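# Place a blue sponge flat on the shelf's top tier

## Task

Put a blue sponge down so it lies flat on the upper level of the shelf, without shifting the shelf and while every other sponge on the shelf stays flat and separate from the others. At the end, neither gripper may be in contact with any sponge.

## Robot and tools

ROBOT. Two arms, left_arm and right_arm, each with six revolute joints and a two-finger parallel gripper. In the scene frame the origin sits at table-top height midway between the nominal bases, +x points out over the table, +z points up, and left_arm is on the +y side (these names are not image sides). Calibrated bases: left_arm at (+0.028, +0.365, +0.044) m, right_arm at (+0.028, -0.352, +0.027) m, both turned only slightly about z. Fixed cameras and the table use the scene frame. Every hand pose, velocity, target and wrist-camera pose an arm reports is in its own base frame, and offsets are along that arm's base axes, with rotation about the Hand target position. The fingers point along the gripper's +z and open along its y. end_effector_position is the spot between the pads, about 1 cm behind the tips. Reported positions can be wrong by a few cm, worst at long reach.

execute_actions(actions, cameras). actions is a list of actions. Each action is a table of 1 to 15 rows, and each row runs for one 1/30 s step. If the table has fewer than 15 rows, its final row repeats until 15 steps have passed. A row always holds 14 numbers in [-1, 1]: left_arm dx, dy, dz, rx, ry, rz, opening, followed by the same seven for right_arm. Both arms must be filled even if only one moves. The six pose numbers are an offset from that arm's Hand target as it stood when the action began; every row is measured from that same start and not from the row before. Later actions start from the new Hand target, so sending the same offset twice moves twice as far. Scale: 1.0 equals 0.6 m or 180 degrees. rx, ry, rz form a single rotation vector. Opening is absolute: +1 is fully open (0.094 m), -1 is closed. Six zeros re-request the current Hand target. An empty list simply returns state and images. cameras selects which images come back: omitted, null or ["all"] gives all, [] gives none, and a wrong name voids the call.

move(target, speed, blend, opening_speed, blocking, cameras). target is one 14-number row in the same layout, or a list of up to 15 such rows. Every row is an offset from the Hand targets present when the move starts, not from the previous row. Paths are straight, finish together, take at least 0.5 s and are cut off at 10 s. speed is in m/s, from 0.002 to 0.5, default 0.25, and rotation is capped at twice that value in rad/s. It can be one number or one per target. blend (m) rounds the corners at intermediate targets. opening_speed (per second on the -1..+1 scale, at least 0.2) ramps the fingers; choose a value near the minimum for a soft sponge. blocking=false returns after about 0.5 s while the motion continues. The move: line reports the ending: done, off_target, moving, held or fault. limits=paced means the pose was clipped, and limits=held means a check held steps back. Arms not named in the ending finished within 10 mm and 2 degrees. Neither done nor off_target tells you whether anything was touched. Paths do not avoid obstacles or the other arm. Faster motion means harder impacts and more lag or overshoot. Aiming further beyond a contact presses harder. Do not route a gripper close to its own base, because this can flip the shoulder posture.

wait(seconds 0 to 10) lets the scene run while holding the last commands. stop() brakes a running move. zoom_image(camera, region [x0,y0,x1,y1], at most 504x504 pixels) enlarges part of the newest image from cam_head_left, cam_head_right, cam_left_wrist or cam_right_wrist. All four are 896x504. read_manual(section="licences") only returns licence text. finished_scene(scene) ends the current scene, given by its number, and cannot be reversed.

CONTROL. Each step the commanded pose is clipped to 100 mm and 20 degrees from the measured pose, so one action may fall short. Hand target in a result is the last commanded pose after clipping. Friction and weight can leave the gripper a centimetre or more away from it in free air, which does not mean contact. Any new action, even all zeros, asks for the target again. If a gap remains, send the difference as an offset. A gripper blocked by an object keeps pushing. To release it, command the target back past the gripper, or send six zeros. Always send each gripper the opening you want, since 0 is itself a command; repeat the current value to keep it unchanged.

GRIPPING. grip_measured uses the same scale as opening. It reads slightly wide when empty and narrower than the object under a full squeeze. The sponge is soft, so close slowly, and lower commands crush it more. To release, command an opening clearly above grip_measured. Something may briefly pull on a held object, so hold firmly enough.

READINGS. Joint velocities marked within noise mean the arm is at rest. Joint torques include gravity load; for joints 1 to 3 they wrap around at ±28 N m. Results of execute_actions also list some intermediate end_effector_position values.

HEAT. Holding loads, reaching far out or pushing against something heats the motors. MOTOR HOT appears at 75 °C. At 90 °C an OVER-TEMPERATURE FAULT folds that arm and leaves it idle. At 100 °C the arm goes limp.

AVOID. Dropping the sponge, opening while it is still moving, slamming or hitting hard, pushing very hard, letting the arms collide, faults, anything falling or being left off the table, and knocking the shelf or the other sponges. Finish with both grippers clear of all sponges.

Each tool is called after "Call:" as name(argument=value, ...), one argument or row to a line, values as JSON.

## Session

Call:
execute_actions(
  actions=[],
)

Scene clock: 0.00 s.
left_arm: end_effector_position=(+0.4062, +0.0450, +0.1053) grip_measured=+1.000 end_effector_quat_wxyz=(+0.570, -0.097, +0.805, +0.133) | right_arm: end_effector_position=(+0.4027, -0.0245, +0.1138) grip_measured=+1.000 end_effector_quat_wxyz=(+0.606, +0.063, +0.791, -0.059)
Joint positions: left_arm=[-0.056 1.587 0.449 0.792 -0.383 -0.025 0.094] | right_arm=[0.02 1.559 0.378 0.914 0.19 0.035 0.094]
Joint velocities: within noise
Joint torques (N m): no reading
Motor temperatures (°C): left_arm=[26 27 28 25 24 27 28] | right_arm=[27 29 26 27 27 28 28]
Heat: left arm: 28 °C; right arm: 29 °C.
Hand target: left_arm +0.4116, +0.0458, +0.1221; +0.590, -0.105, +0.790, +0.131 | right_arm +0.4073, -0.0259, +0.1300; +0.624, +0.070, +0.776, -0.058
Tool commands: left_gripper/opening=+1.0 right_gripper/opening=+1.0

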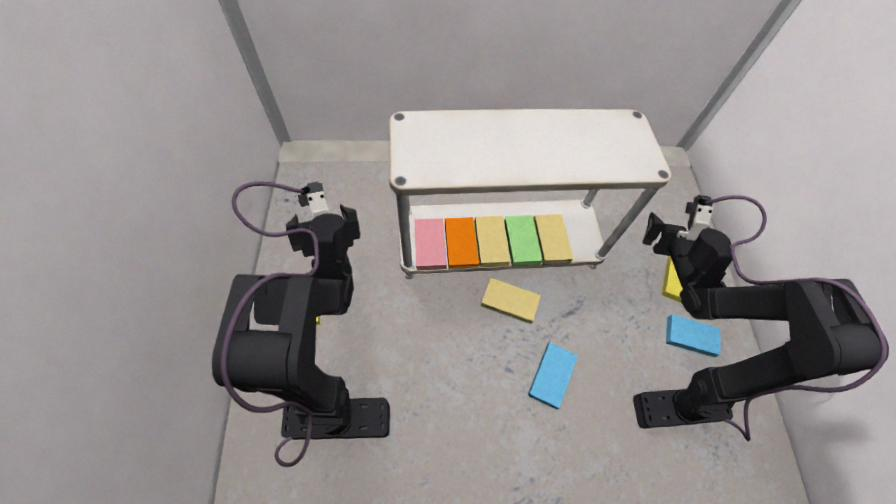

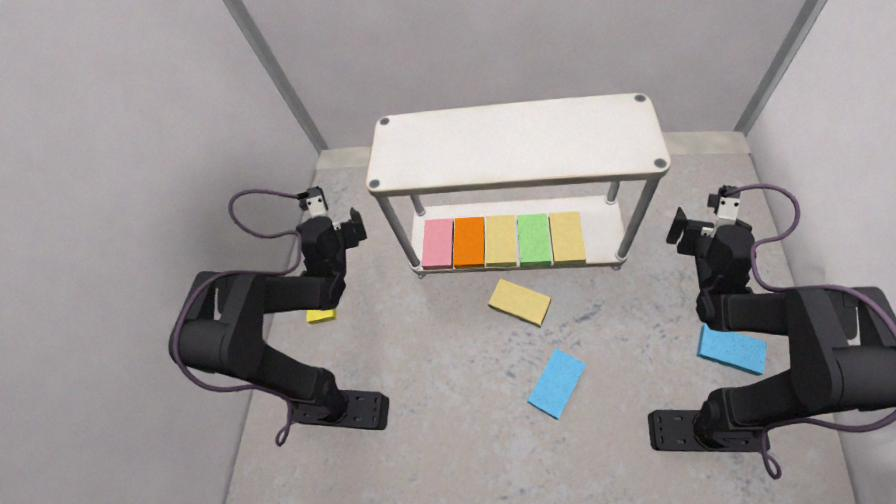

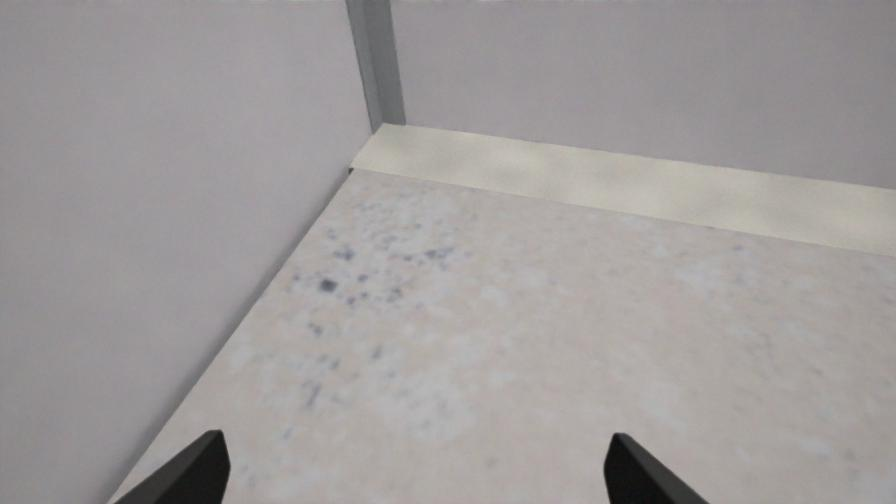

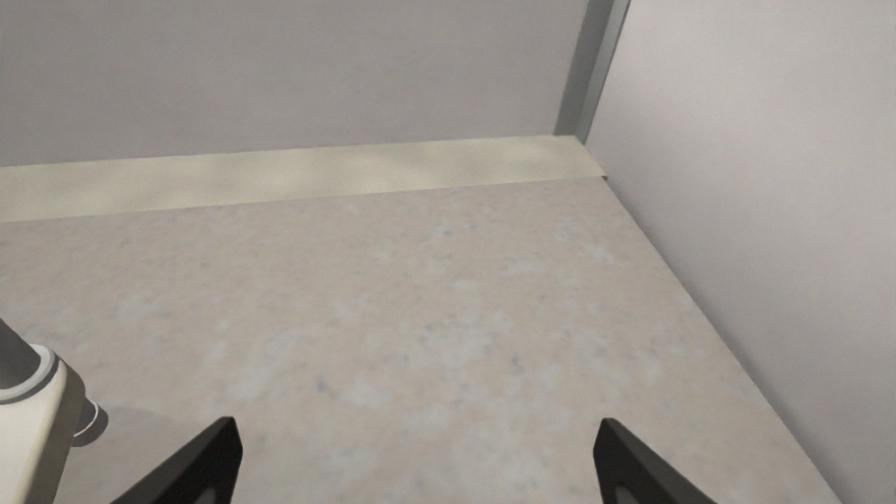

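Call:
move(
  target=[
    [-0.33,-0.16,0.16,-0.012,0.083,-0.105,1,0,0,0,0,0,0,1],
    [-0.636,-0.743,0.19,-0.023,0.166,-0.209,1,0,0,0,0,0,0,1],
  ],
  blend=[0.05,0],
)

Scene clock: 5.00 s.
left_arm: end_effector_position=(+0.0296, -0.3960, +0.2246) grip_measured=+1.000 end_effector_quat_wxyz=(+0.376, +0.177, +0.908, -0.057) | right_arm: end_effector_position=(+0.4027, -0.0245, +0.1138) grip_measured=+1.000 end_effector_quat_wxyz=(+0.606, +0.063, +0.791, -0.059)
Joint positions: left_arm=[-1.818 1.926 1.906 -1.455 -0.776 -1.393 0.094] | right_arm=[0.02 1.559 0.378 0.914 0.19 0.035 0.094]
Joint velocities: within noise
Joint torques (N m): left_arm=[-0.27 -6.34 8.49 0.22 -0.39 -0.02] | right_arm=[-0.09 -5.91 5.15 2.2 -0.01 0]
Motor temperatures (°C): left_arm=[26 27 29 26 24 27 28] | right_arm=[27 29 27 29 27 28 28]
Heat: left arm: 29 °C; right arm: 29 °C.
Hand target: left_arm +0.0300, -0.4000, +0.2361; +0.376, +0.168, +0.909, -0.070 | right_arm +0.4073, -0.0259, +0.1300; +0.624, +0.070, +0.776, -0.058
Off the commanded pose: left_arm 0.012 m, 2 deg | right_arm 0.017 m, 3 deg.
move: off_target (left_arm, right_arm)

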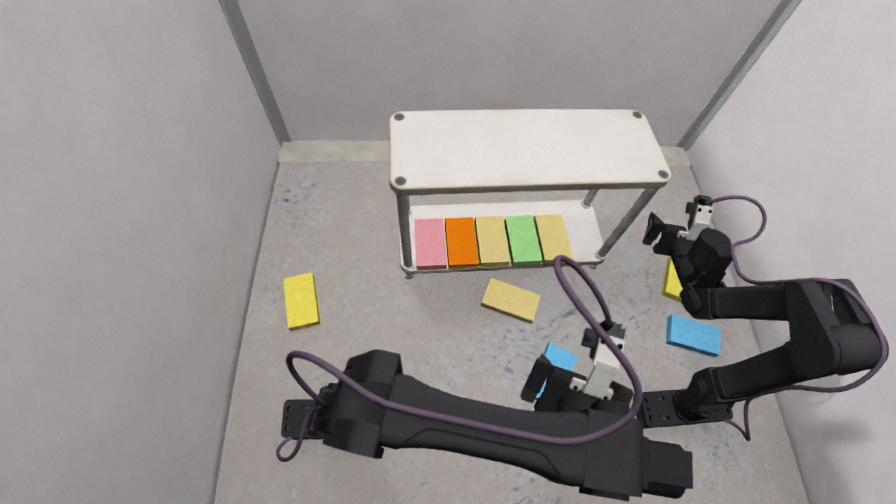

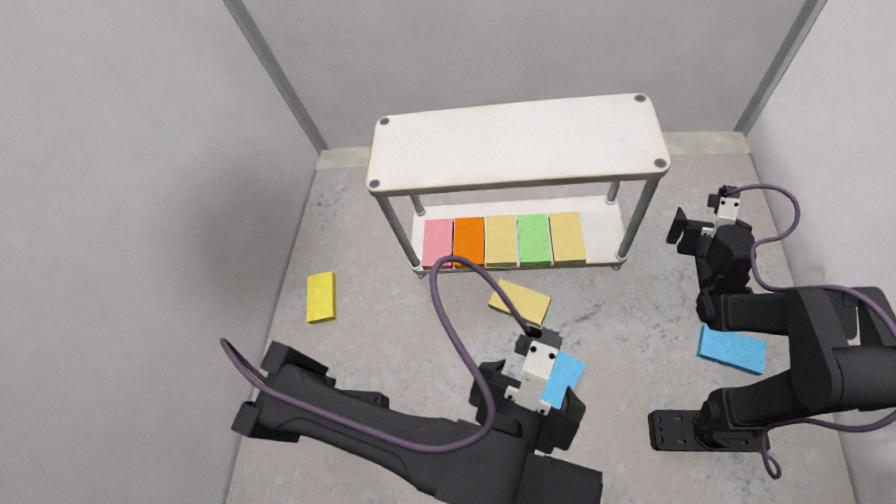

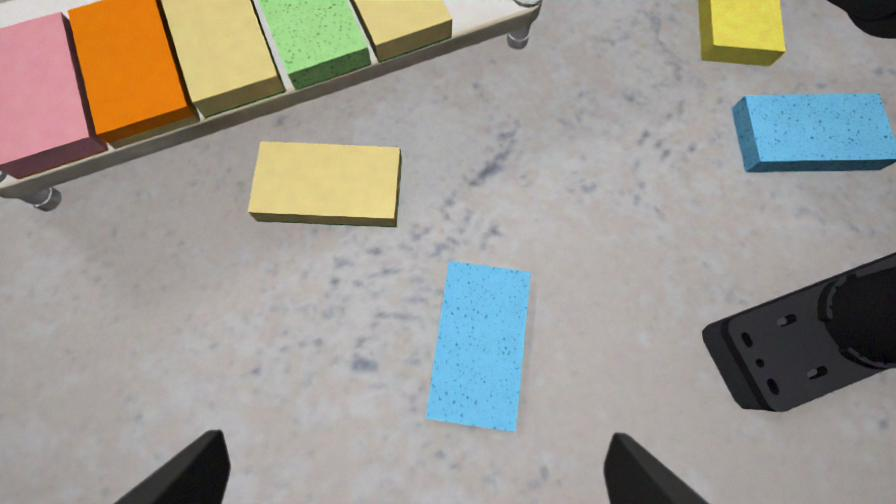

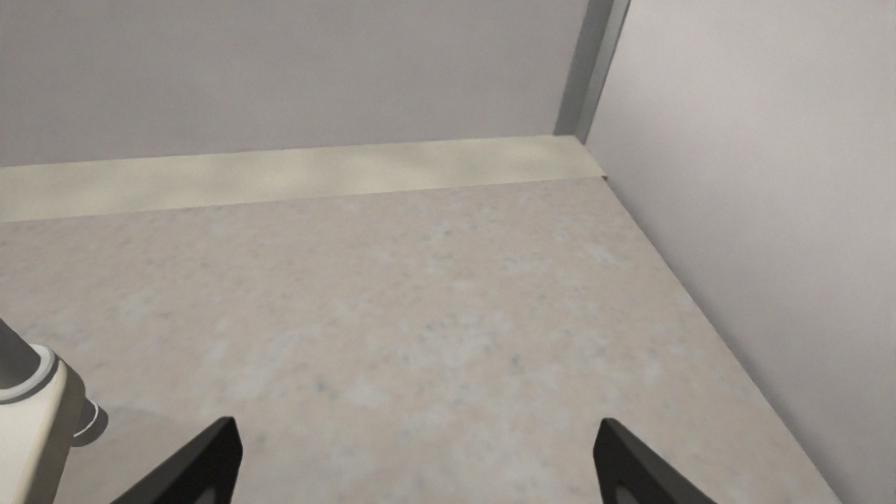

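Call:
move(
  target=[0.065,-0.082,-0.257,0,0,-0.05,1,0,0,0,0,0,0,1],
  cameras=["cam_left_wrist","cam_head_right"],
)

Scene clock: 8.63 s.
left_arm: end_effector_position=(+0.0704, -0.4465, +0.0811) grip_measured=+1.000 end_effector_quat_wxyz=(+0.367, +0.241, +0.894, -0.086) | right_arm: end_effector_position=(+0.4027, -0.0245, +0.1138) grip_measured=+1.000 end_effector_quat_wxyz=(+0.606, +0.063, +0.791, -0.059)
Joint positions: left_arm=[-1.674 1.991 1.406 -0.63 -0.702 -1.016 0.094] | right_arm=[0.02 1.559 0.378 0.914 0.19 0.035 0.094]
Joint velocities: within noise
Joint torques (N m): left_arm=[0.36 -7.99 3.55 1.1 -0.32 0.04] | right_arm=[-0.09 -5.93 5.16 2.2 -0.01 0]
Motor temperatures (°C): left_arm=[26 28 29 26 25 27 28] | right_arm=[27 30 27 29 27 28 28]
Heat: left arm: 29 °C; right arm: 30 °C.
Hand target: left_arm +0.0690, -0.4492, +0.0819; +0.370, +0.239, +0.893, -0.099 | right_arm +0.4073, -0.0259, +0.1300; +0.624, +0.070, +0.776, -0.058
Off the commanded pose: left_arm 0.003 m, 2 deg | right_arm 0.017 m, 3 deg.
move: off_target (right_arm)
Images, in order (width x height): cam_head_right 896x504, cam_left_wrist 896x504.

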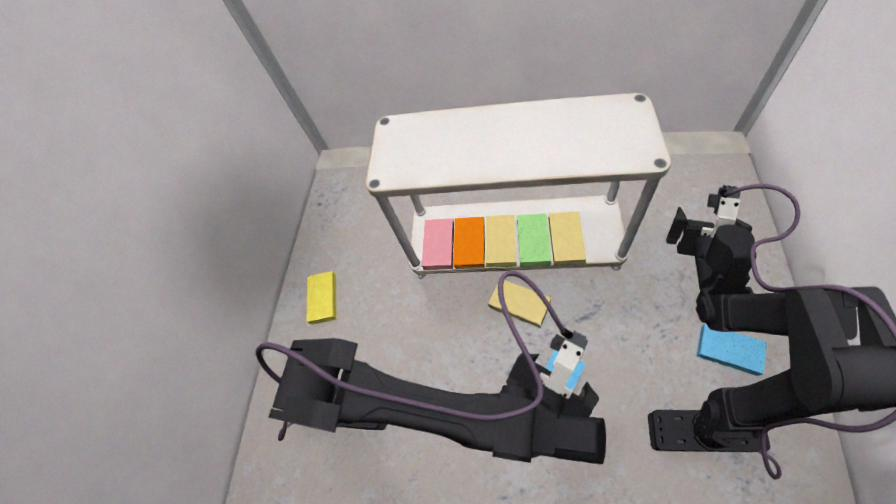

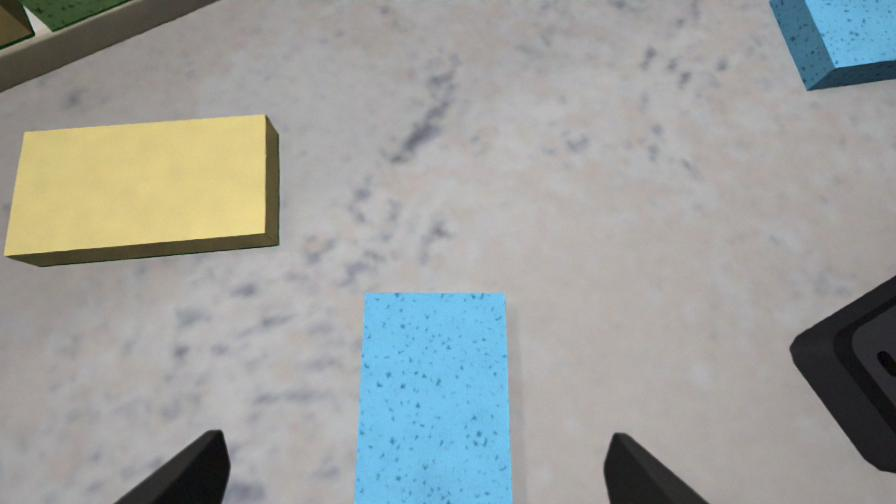

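Call:
move(
  target=[0,0,-0.173,0,0,0,1,0,0,0,0,0,0,1],
  speed=0.15,
  cameras=["cam_left_wrist"],
)

Scene clock: 10.63 s.
left_arm: end_effector_position=(+0.0700, -0.4463, -0.0213) grip_measured=+1.000 end_effector_quat_wxyz=(+0.366, +0.242, +0.894, -0.088) | right_arm: end_effector_position=(+0.4027, -0.0245, +0.1138) grip_measured=+1.000 end_effector_quat_wxyz=(+0.606, +0.063, +0.791, -0.059)
Joint positions: left_arm=[-1.674 2.181 1.239 -0.268 -0.699 -1.013 0.094] | right_arm=[0.02 1.559 0.378 0.914 0.19 0.035 0.094]
Joint velocities: within noise
Joint torques (N m): left_arm=[0.36 -7.91 3.23 1.09 -0.34 0.04] | right_arm=[-0.1 -5.93 5.15 2.2 -0.01 0]
Motor temperatures (°C): left_arm=[26 28 29 26 25 27 28] | right_arm=[27 30 27 30 27 28 28]
Heat: left arm: 29 °C; right arm: 30 °C.
Hand target: left_arm +0.0690, -0.4492, -0.0219; +0.370, +0.239, +0.893, -0.099 | right_arm +0.4073, -0.0259, +0.1300; +0.624, +0.070, +0.776, -0.058
Off the commanded pose: left_arm 0.003 m, 1 deg | right_arm 0.017 m, 3 deg.
move: off_target (right_arm)
Images, in order (width x height): cam_left_wrist 896x504.

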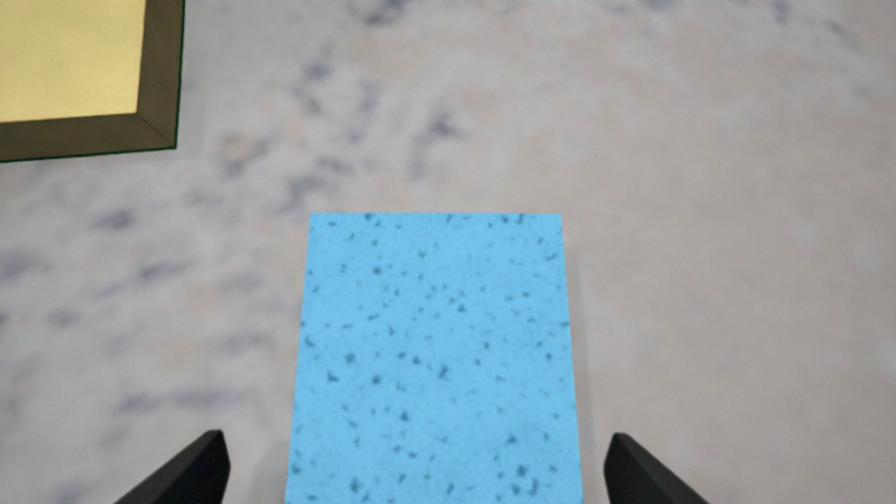

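Call:
move(
  target=[
    [0,0,-0.009,0,0,0,1,0,0,0,0,0,0,1],
    [0,0,-0.009,0,0,0,0.2,0,0,0,0,0,0,1],
  ],
  opening_speed=0.4,
  speed=0.1,
  cameras=["cam_left_wrist"],
)

Scene clock: 14.53 s.
left_arm: end_effector_position=(+0.0698, -0.4501, -0.0196) grip_measured=+0.322 end_effector_quat_wxyz=(+0.368, +0.239, +0.893, -0.097) | right_arm: end_effector_position=(+0.4027, -0.0245, +0.1138) grip_measured=+1.000 end_effector_quat_wxyz=(+0.606, +0.063, +0.791, -0.059)
Joint positions: left_arm=[-1.674 2.181 1.239 -0.248 -0.7 -1.012 0.062] | right_arm=[0.02 1.559 0.378 0.914 0.19 0.035 0.094]
Joint velocities: within noise
Joint torques (N m): left_arm=[0.29 -7.08 2.96 1.09 -0.33 0.04] | right_arm=[-0.1 -5.93 5.15 2.2 -0.01 0]
Motor temperatures (°C): left_arm=[26 28 29 26 25 27 28] | right_arm=[27 30 27 31 27 28 28]
Heat: left arm: 29 °C; right arm: 31 °C.
Hand target: left_arm +0.0690, -0.4492, -0.0273; +0.370, +0.239, +0.893, -0.099 | right_arm +0.4073, -0.0259, +0.1300; +0.624, +0.070, +0.776, -0.058
Off the commanded pose: left_arm 0.008 m, 0 deg | right_arm 0.017 m, 3 deg.
move: off_target (right_arm)
Images, in order (width x height): cam_left_wrist 896x504.

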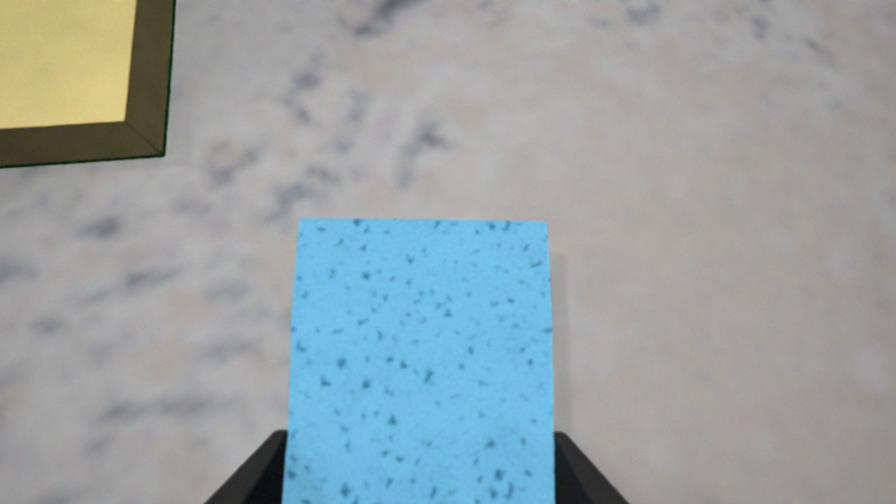

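Call:
move(
  target=[
    [0,0,0.25,0,0,0,0.15,0,0,0,0,0,0,1],
    [0.168,0.165,0.703,0,0,0.04,0.15,0,0,0,0,0,0,1],
  ],
  speed=0.18,
  blend=[0.05,0],
  cameras=["cam_left_wrist","cam_head_right"],
)

Scene clock: 18.47 s.
left_arm: end_effector_position=(+0.1722, -0.3548, +0.3862) grip_measured=+0.315 end_effector_quat_wxyz=(+0.403, +0.187, +0.889, -0.113) | right_arm: end_effector_position=(+0.4027, -0.0245, +0.1138) grip_measured=+1.000 end_effector_quat_wxyz=(+0.606, +0.063, +0.791, -0.059)
Joint positions: left_arm=[-1.398 1.819 2.401 -1.536 -0.648 -0.771 0.062] | right_arm=[0.02 1.559 0.378 0.914 0.19 0.035 0.094]
Joint velocities: within noise
Joint torques (N m): left_arm=[0.29 -4.94 6.68 0.84 -0.25 0.06] | right_arm=[-0.09 -5.91 5.16 2.2 -0.01 0]
Motor temperatures (°C): left_arm=[26 29 29 26 25 27 28] | right_arm=[27 30 27 31 27 28 28]
Heat: left arm: 29 °C; right arm: 31 °C.
Hand target: left_arm +0.1698, -0.3502, +0.3945; +0.375, +0.182, +0.906, -0.076 | right_arm +0.4073, -0.0259, +0.1300; +0.624, +0.070, +0.776, -0.058
Off the commanded pose: left_arm 0.010 m, 6 deg | right_arm 0.017 m, 3 deg.
joint sent to its limit (left arm) — joint 4 (wrist pitch), lower limit. The joint targets are off in position and orientation.
move: off_target (left_arm, right_arm)
Images, in order (width x height): cam_head_right 896x504, cam_left_wrist 896x504.

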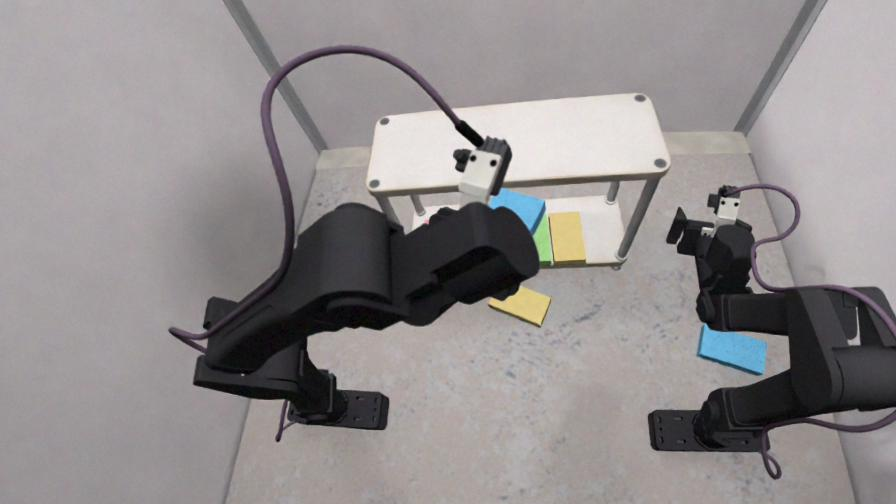

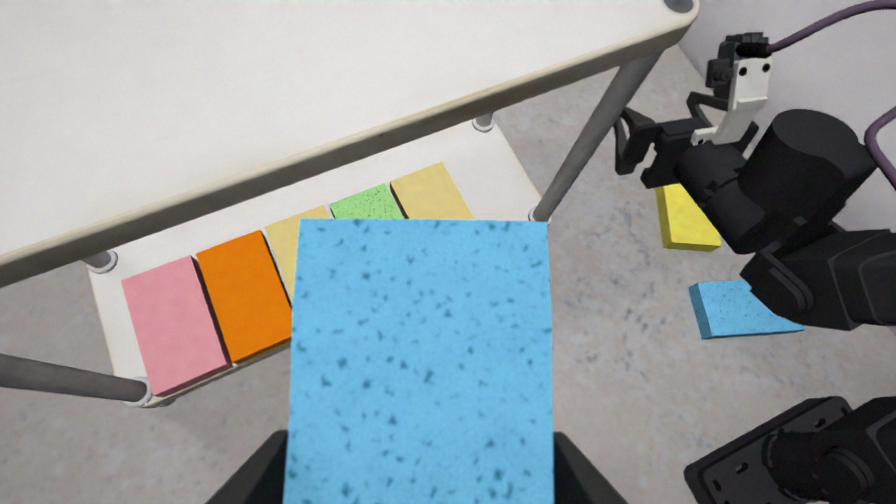

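Call:
move(
  target=[0.34,0.175,0.0,0,0,0.027,0.15,0,0,0,0,0,0,1],
  speed=0.15,
  cameras=["cam_left_wrist","cam_head_right"],
)

Call:
zoom_image(
  camera="cam_head_right",
  region=[360, 80, 520, 220],
)

Scene clock: 21.20 s.
left_arm: end_effector_position=(+0.3804, -0.2459, +0.3876) grip_measured=+0.315 end_effector_quat_wxyz=(+0.386, +0.136, +0.910, -0.062) | right_arm: end_effector_position=(+0.4027, -0.0245, +0.1138) grip_measured=+1.000 end_effector_quat_wxyz=(+0.606, +0.063, +0.791, -0.059)
Joint positions: left_arm=[-0.679 2.043 2.774 -1.535 -0.263 -0.275 0.062] | right_arm=[0.02 1.559 0.378 0.914 0.19 0.035 0.094]
Joint velocities: within noise
Joint torques (N m): left_arm=[-0.02 -6.05 6.5 1.04 -0.03 0.06] | right_arm=[-0.1 -5.91 5.15 2.2 -0.01 0]
Motor temperatures (°C): left_arm=[26 29 30 26 25 27 28] | right_arm=[27 30 27 32 27 28 28]
Heat: left arm: 30 °C; right arm: 32 °C.
Hand target: left_arm +0.3738, -0.2452, +0.3945; +0.378, +0.144, +0.913, -0.060 | right_arm +0.4073, -0.0259, +0.1300; +0.624, +0.070, +0.776, -0.058
Off the commanded pose: left_arm 0.010 m, 1 deg | right_arm 0.017 m, 3 deg.
joint sent to its limit (left arm) — joint 4 (wrist pitch), lower limit. The joint targets are off in position, not in orientation.
move: off_target (right_arm)
Images, in order (width x height): cam_head_right 896x504, cam_left_wrist 896x504.

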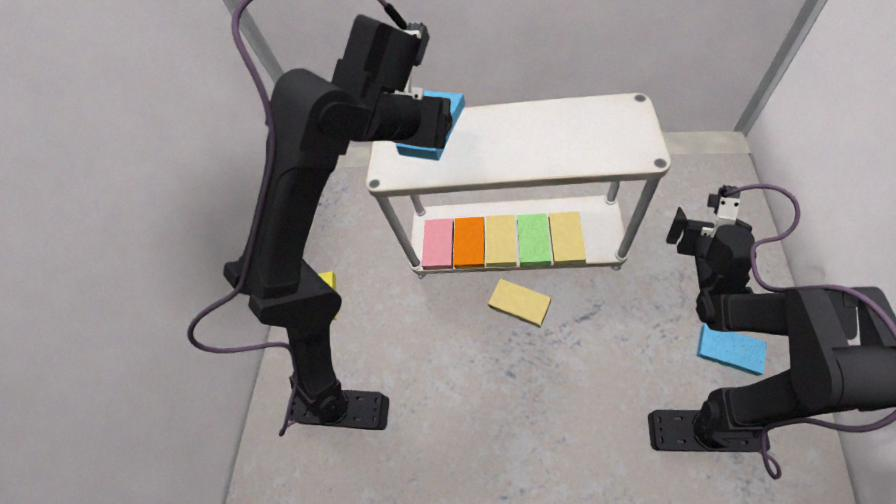

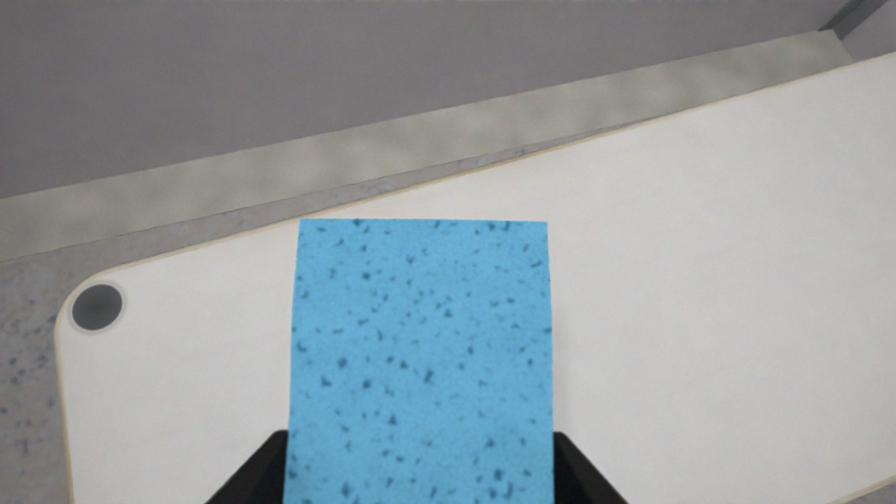

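Scaled by 3.150 from the camera's 896x504 image, which has a finer 1280x720 frame.

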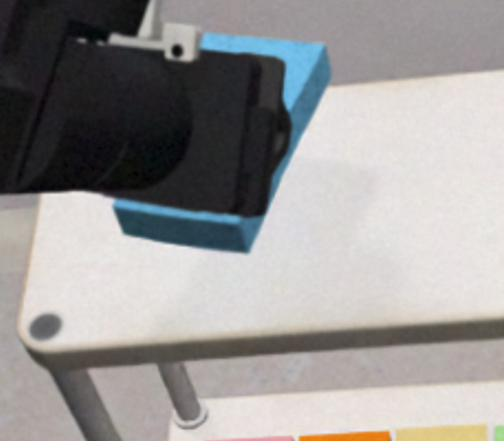

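Call:
move(
  target=[0.033,0.067,-0.033,0,0,0,0.15,0,0,0,0,0,0,1],
  speed=0.1,
  cameras=["cam_left_wrist"],
)

Scene clock: 23.20 s.
left_arm: end_effector_position=(+0.3946, -0.2029, +0.3503) grip_measured=+0.315 end_effector_quat_wxyz=(+0.338, +0.143, +0.929, -0.043) | right_arm: end_effector_position=(+0.4027, -0.0245, +0.1138) grip_measured=+1.000 end_effector_quat_wxyz=(+0.606, +0.063, +0.791, -0.059)
Joint positions: left_arm=[-0.545 1.902 2.421 -1.414 -0.17 -0.18 0.062] | right_arm=[0.02 1.559 0.378 0.914 0.19 0.035 0.094]
Joint velocities: within noise
Joint torques (N m): left_arm=[0.21 -9.42 3.18 1.76 0.02 0.06] | right_arm=[-0.09 -5.93 5.16 2.19 -0.01 0]
Motor temperatures (°C): left_arm=[26 29 30 26 25 27 28] | right_arm=[27 30 27 32 27 28 28]
Heat: left arm: 30 °C; right arm: 32 °C.
Hand target: left_arm +0.3936, -0.2050, +0.3747; +0.378, +0.144, +0.913, -0.060 | right_arm +0.4073, -0.0259, +0.1300; +0.624, +0.070, +0.776, -0.058
Off the commanded pose: left_arm 0.024 m, 5 deg | right_arm 0.017 m, 3 deg.
move: off_target (left_arm, right_arm)
Images, in order (width x height): cam_left_wrist 896x504.

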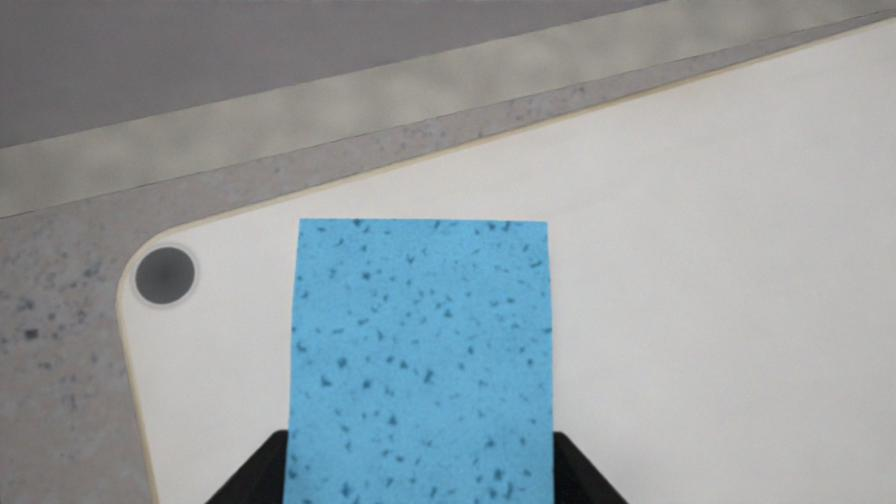

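Call:
move(
  target=[0,0,-0.014,-0.009,-0.03,0,0.15,0,0,0,0,0,0,1],
  speed=0.03,
  cameras=["cam_left_wrist"],
)

Call:
move(
  target=[0,0,-0.009,0,0,0,0.15,0,0,0,0,0,0,1],
  speed=0.03,
  cameras=["cam_left_wrist","cam_head_right"],
)

Call:
zoom_image(
  camera="cam_head_right",
  region=[360, 80, 520, 220],
)

Scene clock: 26.10 s.
left_arm: end_effector_position=(+0.3955, -0.2035, +0.3406) grip_measured=+0.315 end_effector_quat_wxyz=(+0.379, +0.141, +0.913, -0.058) | right_arm: end_effector_position=(+0.4027, -0.0245, +0.1138) grip_measured=+1.000 end_effector_quat_wxyz=(+0.606, +0.063, +0.791, -0.059)
Joint positions: left_arm=[-0.545 1.725 2.061 -1.134 -0.17 -0.169 0.062] | right_arm=[0.02 1.559 0.378 0.914 0.19 0.035 0.094]
Joint velocities: within noise
Joint torques (N m): left_arm=[-0.49 -8.8 3.71 1.89 -0.24 0.05] | right_arm=[-0.09 -5.93 5.15 2.2 -0.01 0]
Motor temperatures (°C): left_arm=[26 30 29 27 25 27 28] | right_arm=[27 30 27 32 27 28 28]
Heat: left arm: 30 °C; right arm: 32 °C.
Hand target: left_arm +0.3936, -0.2050, +0.3663; +0.422, +0.141, +0.893, -0.066 | right_arm +0.4073, -0.0259, +0.1300; +0.624, +0.070, +0.776, -0.058
Off the commanded pose: left_arm 0.026 m, 6 deg | right_arm 0.017 m, 3 deg.
move: off_target (left_arm, right_arm)
Images, in order (width x height): cam_left_wrist 896x504.

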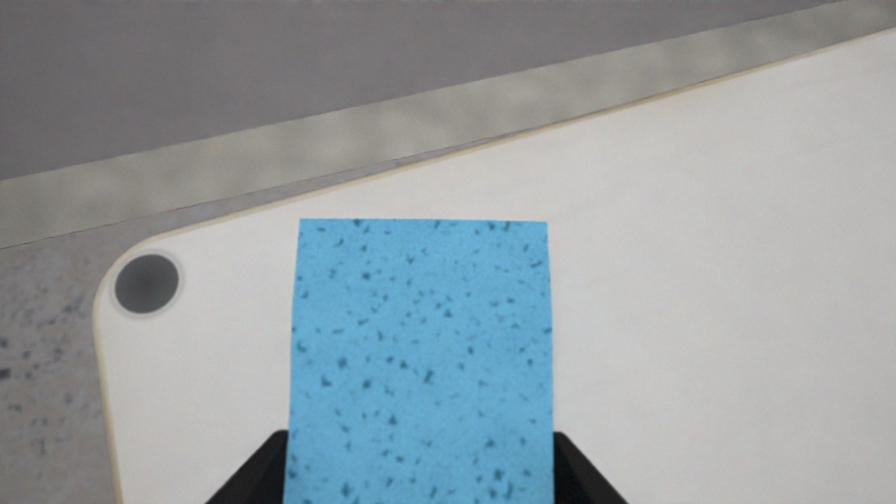

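Scene clock: 27.33 s.
left_arm: end_effector_position=(+0.3951, -0.2033, +0.3371) grip_measured=+0.315 end_effector_quat_wxyz=(+0.382, +0.143, +0.911, -0.058) | right_arm: end_effector_position=(+0.4027, -0.0245, +0.1138) grip_measured=+1.000 end_effector_quat_wxyz=(+0.606, +0.063, +0.791, -0.059)
Joint positions: left_arm=[-0.545 1.707 2.018 -1.104 -0.17 -0.165 0.062] | right_arm=[0.02 1.559 0.378 0.914 0.19 0.035 0.094]
Joint velocities: within noise
Joint torques (N m): left_arm=[-0.55 -8.49 3.77 1.88 -0.22 0.05] | right_arm=[-0.09 -5.93 5.16 2.2 -0.01 0]
Motor temperatures (°C): left_arm=[26 30 29 27 25 27 28] | right_arm=[27 30 27 33 27 28 28]
Heat: left arm: 30 °C; right arm: 33 °C.
Hand target: left_arm +0.3936, -0.2050, +0.3609; +0.422, +0.141, +0.893, -0.066 | right_arm +0.4073, -0.0259, +0.1300; +0.624, +0.070, +0.776, -0.058
Off the commanded pose: left_arm 0.024 m, 5 deg | right_arm 0.017 m, 3 deg.
move: off_target (left_arm, right_arm)
Images, in order (width x height): cam_head_right 896x504, cam_left_wrist 896x504.

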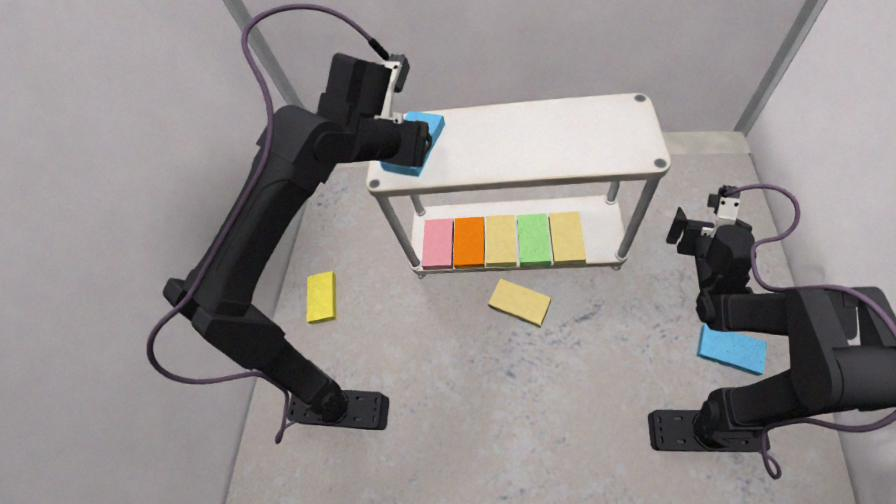

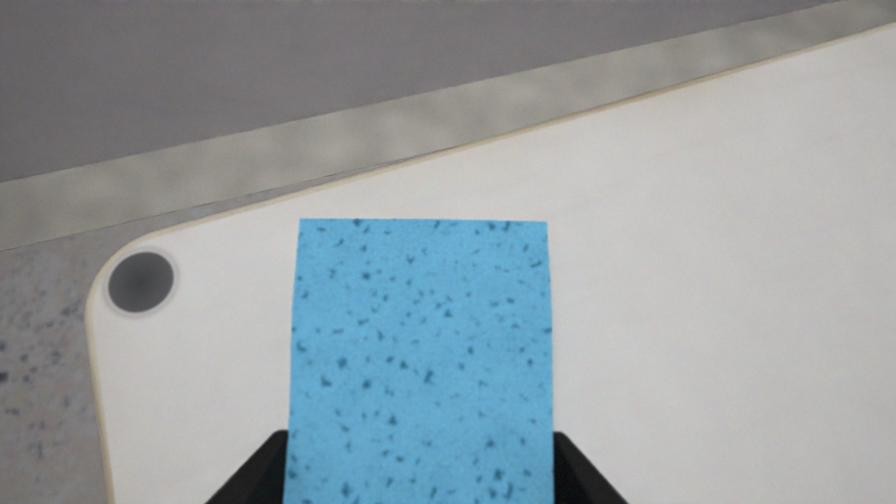

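Scaled by 3.150 from the camera's 896x504 image, which has a finer 1280x720 frame.

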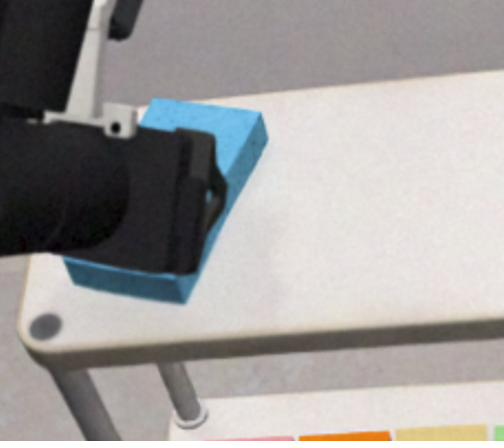

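Call:
move(
  target=[0,0,-0.012,0.004,0.012,0,0.15,0,0,0,0,0,0,1],
  speed=0.03,
  cameras=[],
)

Call:
move(
  target=[0,0,-0.008,0.004,0.012,0,0.15,0,0,0,0,0,0,1],
  speed=0.03,
  cameras=["cam_left_wrist","cam_head_right"],
)

Call:
zoom_image(
  camera="cam_head_right",
  region=[360, 80, 520, 220],
)

Scene clock: 28.73 s.
left_arm: end_effector_position=(+0.3951, -0.2033, +0.3371) grip_measured=+0.315 end_effector_quat_wxyz=(+0.382, +0.143, +0.911, -0.058) | right_arm: end_effector_position=(+0.4027, -0.0245, +0.1138) grip_measured=+1.000 end_effector_quat_wxyz=(+0.606, +0.063, +0.791, -0.059)
Joint positions: left_arm=[-0.545 1.707 2.018 -1.104 -0.17 -0.165 0.062] | right_arm=[0.02 1.559 0.378 0.914 0.19 0.035 0.094]
Joint velocities: within noise
Joint torques (N m): left_arm=[-0.27 -6.6 5.68 1.52 -0.14 0] | right_arm=[-0.09 -5.91 5.16 2.2 -0.01 0]
Motor temperatures (°C): left_arm=[26 30 29 27 25 27 29] | right_arm=[27 30 27 33 27 28 28]
Heat: left arm: 30 °C; right arm: 33 °C.
Hand target: left_arm +0.3936, -0.2050, +0.3537; +0.405, +0.142, +0.901, -0.063 | right_arm +0.4073, -0.0259, +0.1300; +0.624, +0.070, +0.776, -0.058
Off the commanded pose: left_arm 0.017 m, 3 deg | right_arm 0.017 m, 3 deg.
move: off_target (left_arm, right_arm)
No camera images: "cameras" was empty.

Scene clock: 29.93 s.
left_arm: end_effector_position=(+0.3968, -0.2043, +0.3368) grip_measured=+0.315 end_effector_quat_wxyz=(+0.382, +0.146, +0.911, -0.057) | right_arm: end_effector_position=(+0.4027, -0.0245, +0.1138) grip_measured=+1.000 end_effector_quat_wxyz=(+0.606, +0.063, +0.791, -0.059)
Joint positions: left_arm=[-0.545 1.715 2.026 -1.104 -0.17 -0.159 0.062] | right_arm=[0.02 1.559 0.378 0.914 0.19 0.035 0.094]
Joint velocities: within noise
Joint torques (N m): left_arm=[0.05 -4.97 8.73 1.04 -0.04 -0.04] | right_arm=[-0.1 -5.93 5.16 2.2 -0.01 0]
Motor temperatures (°C): left_arm=[26 30 30 27 25 27 29] | right_arm=[27 30 27 33 27 28 28]
Heat: left arm: 30 °C; right arm: 33 °C.
Hand target: left_arm +0.3936, -0.2050, +0.3489; +0.387, +0.144, +0.909, -0.060 | right_arm +0.4073, -0.0259, +0.1300; +0.624, +0.070, +0.776, -0.058
Off the commanded pose: left_arm 0.013 m, 1 deg | right_arm 0.017 m, 3 deg.
move: off_target (left_arm, right_arm)
Images, in order (width x height): cam_head_right 896x504, cam_left_wrist 896x504.

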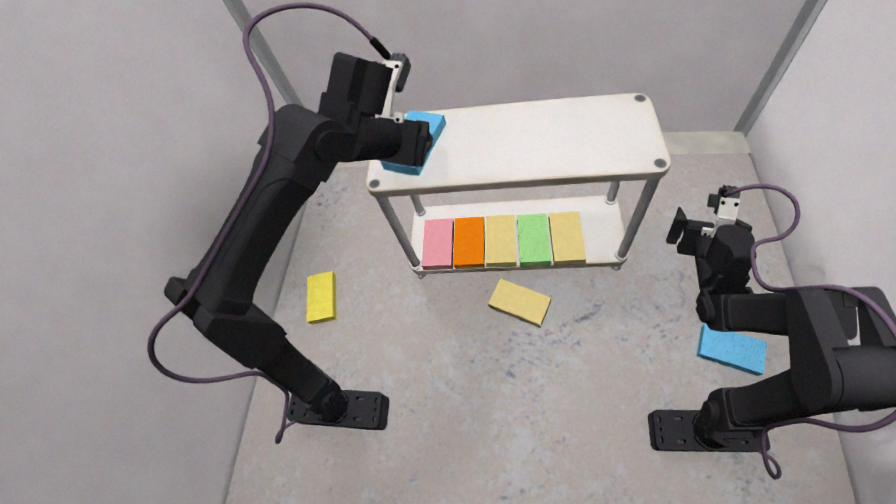

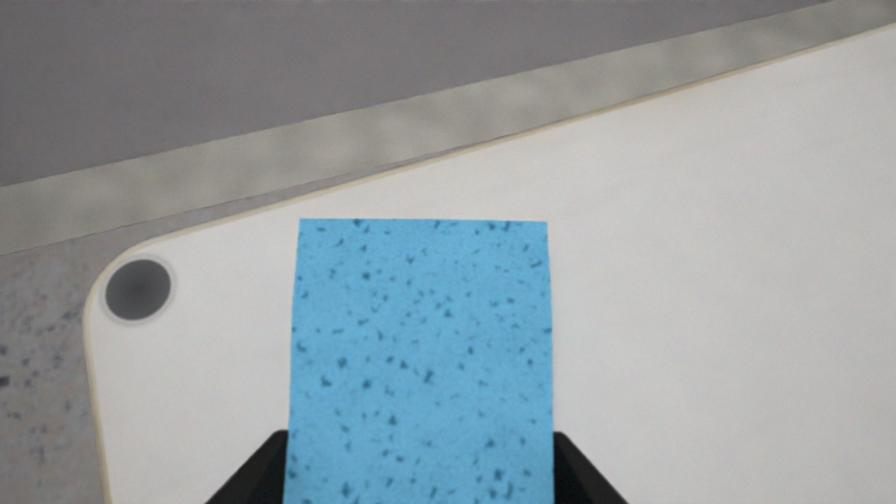

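Scaled by 3.150 from the camera's 896x504 image, which has a finer 1280x720 frame.

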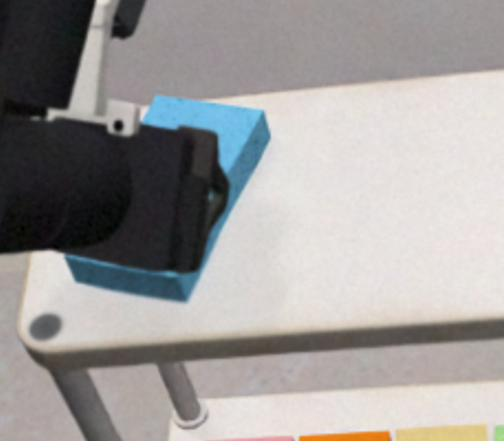

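Call:
move(
  target=[0,0,-0.012,0,0,0,0.15,0,0,0,0,0,0,1],
  speed=0.03,
  cameras=["cam_left_wrist"],
)

Scene clock: 31.20 s.
left_arm: end_effector_position=(+0.3968, -0.2043, +0.3368) grip_measured=+0.315 end_effector_quat_wxyz=(+0.382, +0.146, +0.911, -0.057) | right_arm: end_effector_position=(+0.4027, -0.0245, +0.1138) grip_measured=+1.000 end_effector_quat_wxyz=(+0.606, +0.063, +0.791, -0.059)
Joint positions: left_arm=[-0.545 1.715 2.026 -1.104 -0.17 -0.159 0.062] | right_arm=[0.02 1.559 0.378 0.914 0.19 0.035 0.094]
Joint velocities: within noise
Joint torques (N m): left_arm=[0.02 -6.04 4.78 1.32 -0.05 -0.04] | right_arm=[-0.1 -5.91 5.16 2.2 -0.01 0]
Motor temperatures (°C): left_arm=[26 29 30 27 25 27 29] | right_arm=[27 30 27 33 27 28 28]
Heat: left arm: 30 °C; right arm: 33 °C.
Hand target: left_arm +0.3936, -0.2050, +0.3417; +0.387, +0.144, +0.909, -0.060 | right_arm +0.4073, -0.0259, +0.1300; +0.624, +0.070, +0.776, -0.058
Off the commanded pose: left_arm 0.006 m, 1 deg | right_arm 0.017 m, 3 deg.
move: off_target (right_arm)
Images, in order (width x height): cam_left_wrist 896x504.

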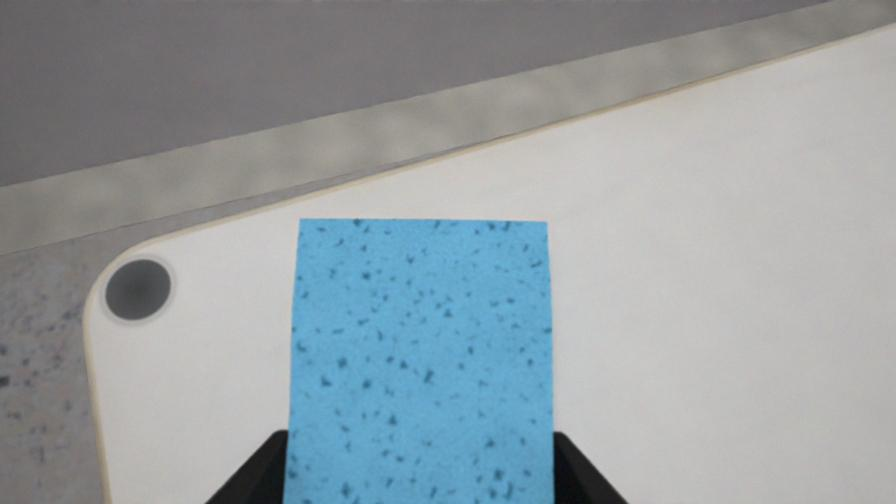

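Call:
move(
  target=[0,0,-0.017,0,0,0,0.15,0,0,0,0,0,0,1],
  speed=0.03,
  cameras=["cam_left_wrist","cam_head_right"],
)

Call:
zoom_image(
  camera="cam_head_right",
  region=[360, 80, 520, 220],
)

Scene clock: 32.40 s.
left_arm: end_effector_position=(+0.3968, -0.2043, +0.3362) grip_measured=+0.315 end_effector_quat_wxyz=(+0.390, +0.144, +0.908, -0.060) | right_arm: end_effector_position=(+0.4027, -0.0245, +0.1138) grip_measured=+1.000 end_effector_quat_wxyz=(+0.606, +0.063, +0.791, -0.059)
Joint positions: left_arm=[-0.545 1.692 1.981 -1.064 -0.17 -0.159 0.062] | right_arm=[0.02 1.559 0.378 0.914 0.19 0.035 0.094]
Joint velocities: within noise
Joint torques (N m): left_arm=[0.01 -6.12 2.74 1.44 -0.06 -0.05] | right_arm=[-0.1 -5.91 5.15 2.2 -0.01 0]
Motor temperatures (°C): left_arm=[26 29 29 27 25 27 29] | right_arm=[27 30 27 33 27 28 28]
Heat: left arm: 29 °C; right arm: 33 °C.
Hand target: left_arm +0.3936, -0.2050, +0.3315; +0.387, +0.144, +0.909, -0.060 | right_arm +0.4073, -0.0259, +0.1300; +0.624, +0.070, +0.776, -0.058
Off the commanded pose: left_arm 0.006 m, 0 deg | right_arm 0.017 m, 3 deg.
move: off_target (right_arm)
Images, in order (width x height): cam_head_right 896x504, cam_left_wrist 896x504.

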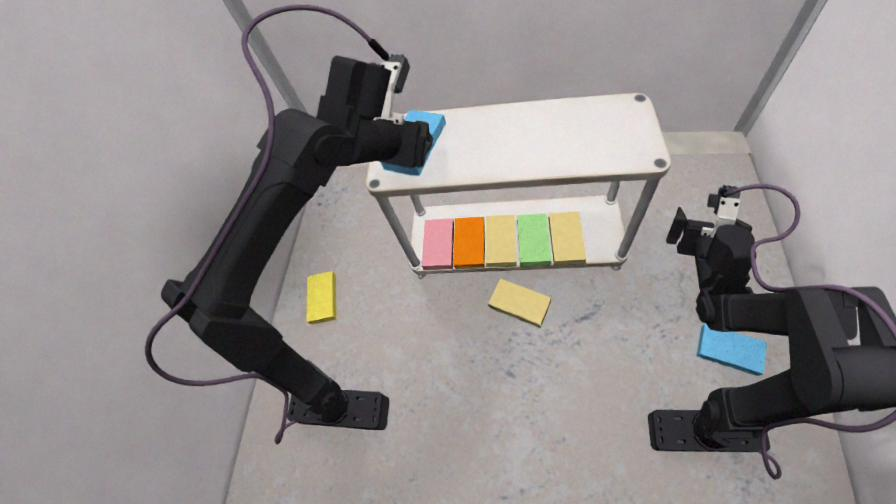

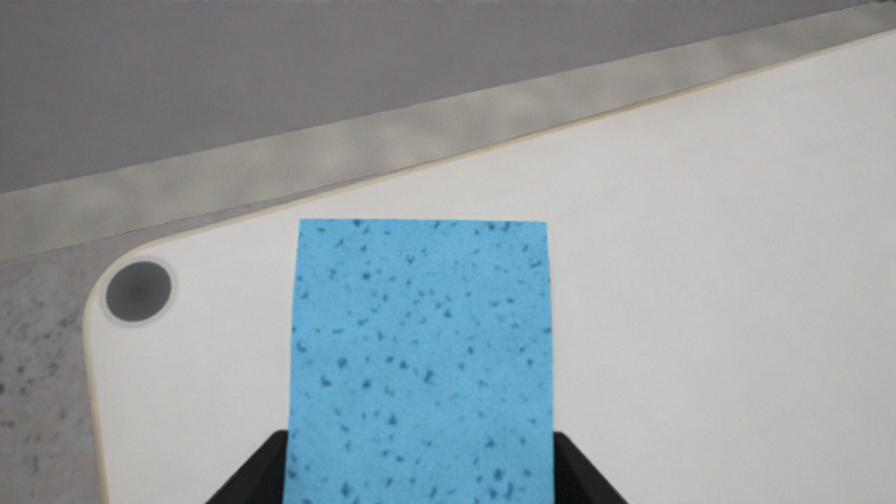

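Scaled by 3.150 from the camera's 896x504 image, which has a finer 1280x720 frame.

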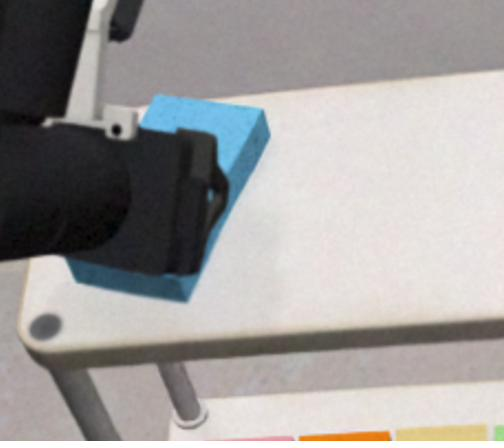

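Call:
move(
  target=[0,0,0.012,0,0,0,0.98,0,0,0,0,0,0,1],
  opening_speed=0.5,
  cameras=["cam_left_wrist"],
)

Scene clock: 34.67 s.
left_arm: end_effector_position=(+0.3969, -0.2043, +0.3352) grip_measured=+0.977 end_effector_quat_wxyz=(+0.388, +0.144, +0.908, -0.059) | right_arm: end_effector_position=(+0.4027, -0.0245, +0.1138) grip_measured=+1.000 end_effector_quat_wxyz=(+0.606, +0.063, +0.791, -0.059)
Joint positions: left_arm=[-0.545 1.693 1.981 -1.065 -0.17 -0.159 0.093] | right_arm=[0.02 1.559 0.378 0.914 0.19 0.035 0.094]
Joint velocities: within noise
Joint torques (N m): left_arm=[0.01 -5.12 6.35 1.14 -0.06 -0.04] | right_arm=[-0.09 -5.91 5.15 2.2 -0.01 0]
Motor temperatures (°C): left_arm=[26 29 29 27 25 27 29] | right_arm=[27 30 27 33 27 28 28]
Heat: left arm: 29 °C; right arm: 33 °C.
Hand target: left_arm +0.3936, -0.2050, +0.3387; +0.387, +0.144, +0.909, -0.060 | right_arm +0.4073, -0.0259, +0.1300; +0.624, +0.070, +0.776, -0.058
Off the commanded pose: left_arm 0.005 m, 0 deg | right_arm 0.017 m, 3 deg.
move: off_target (right_arm)
Images, in order (width x height): cam_left_wrist 896x504.

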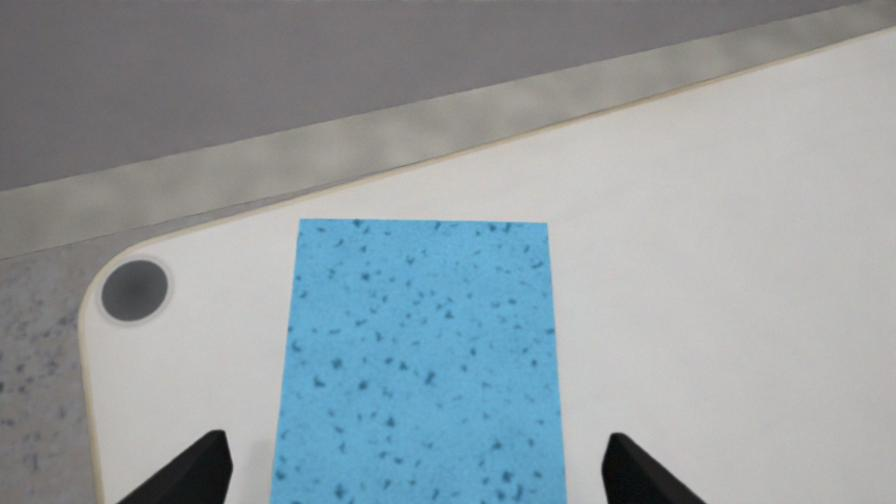

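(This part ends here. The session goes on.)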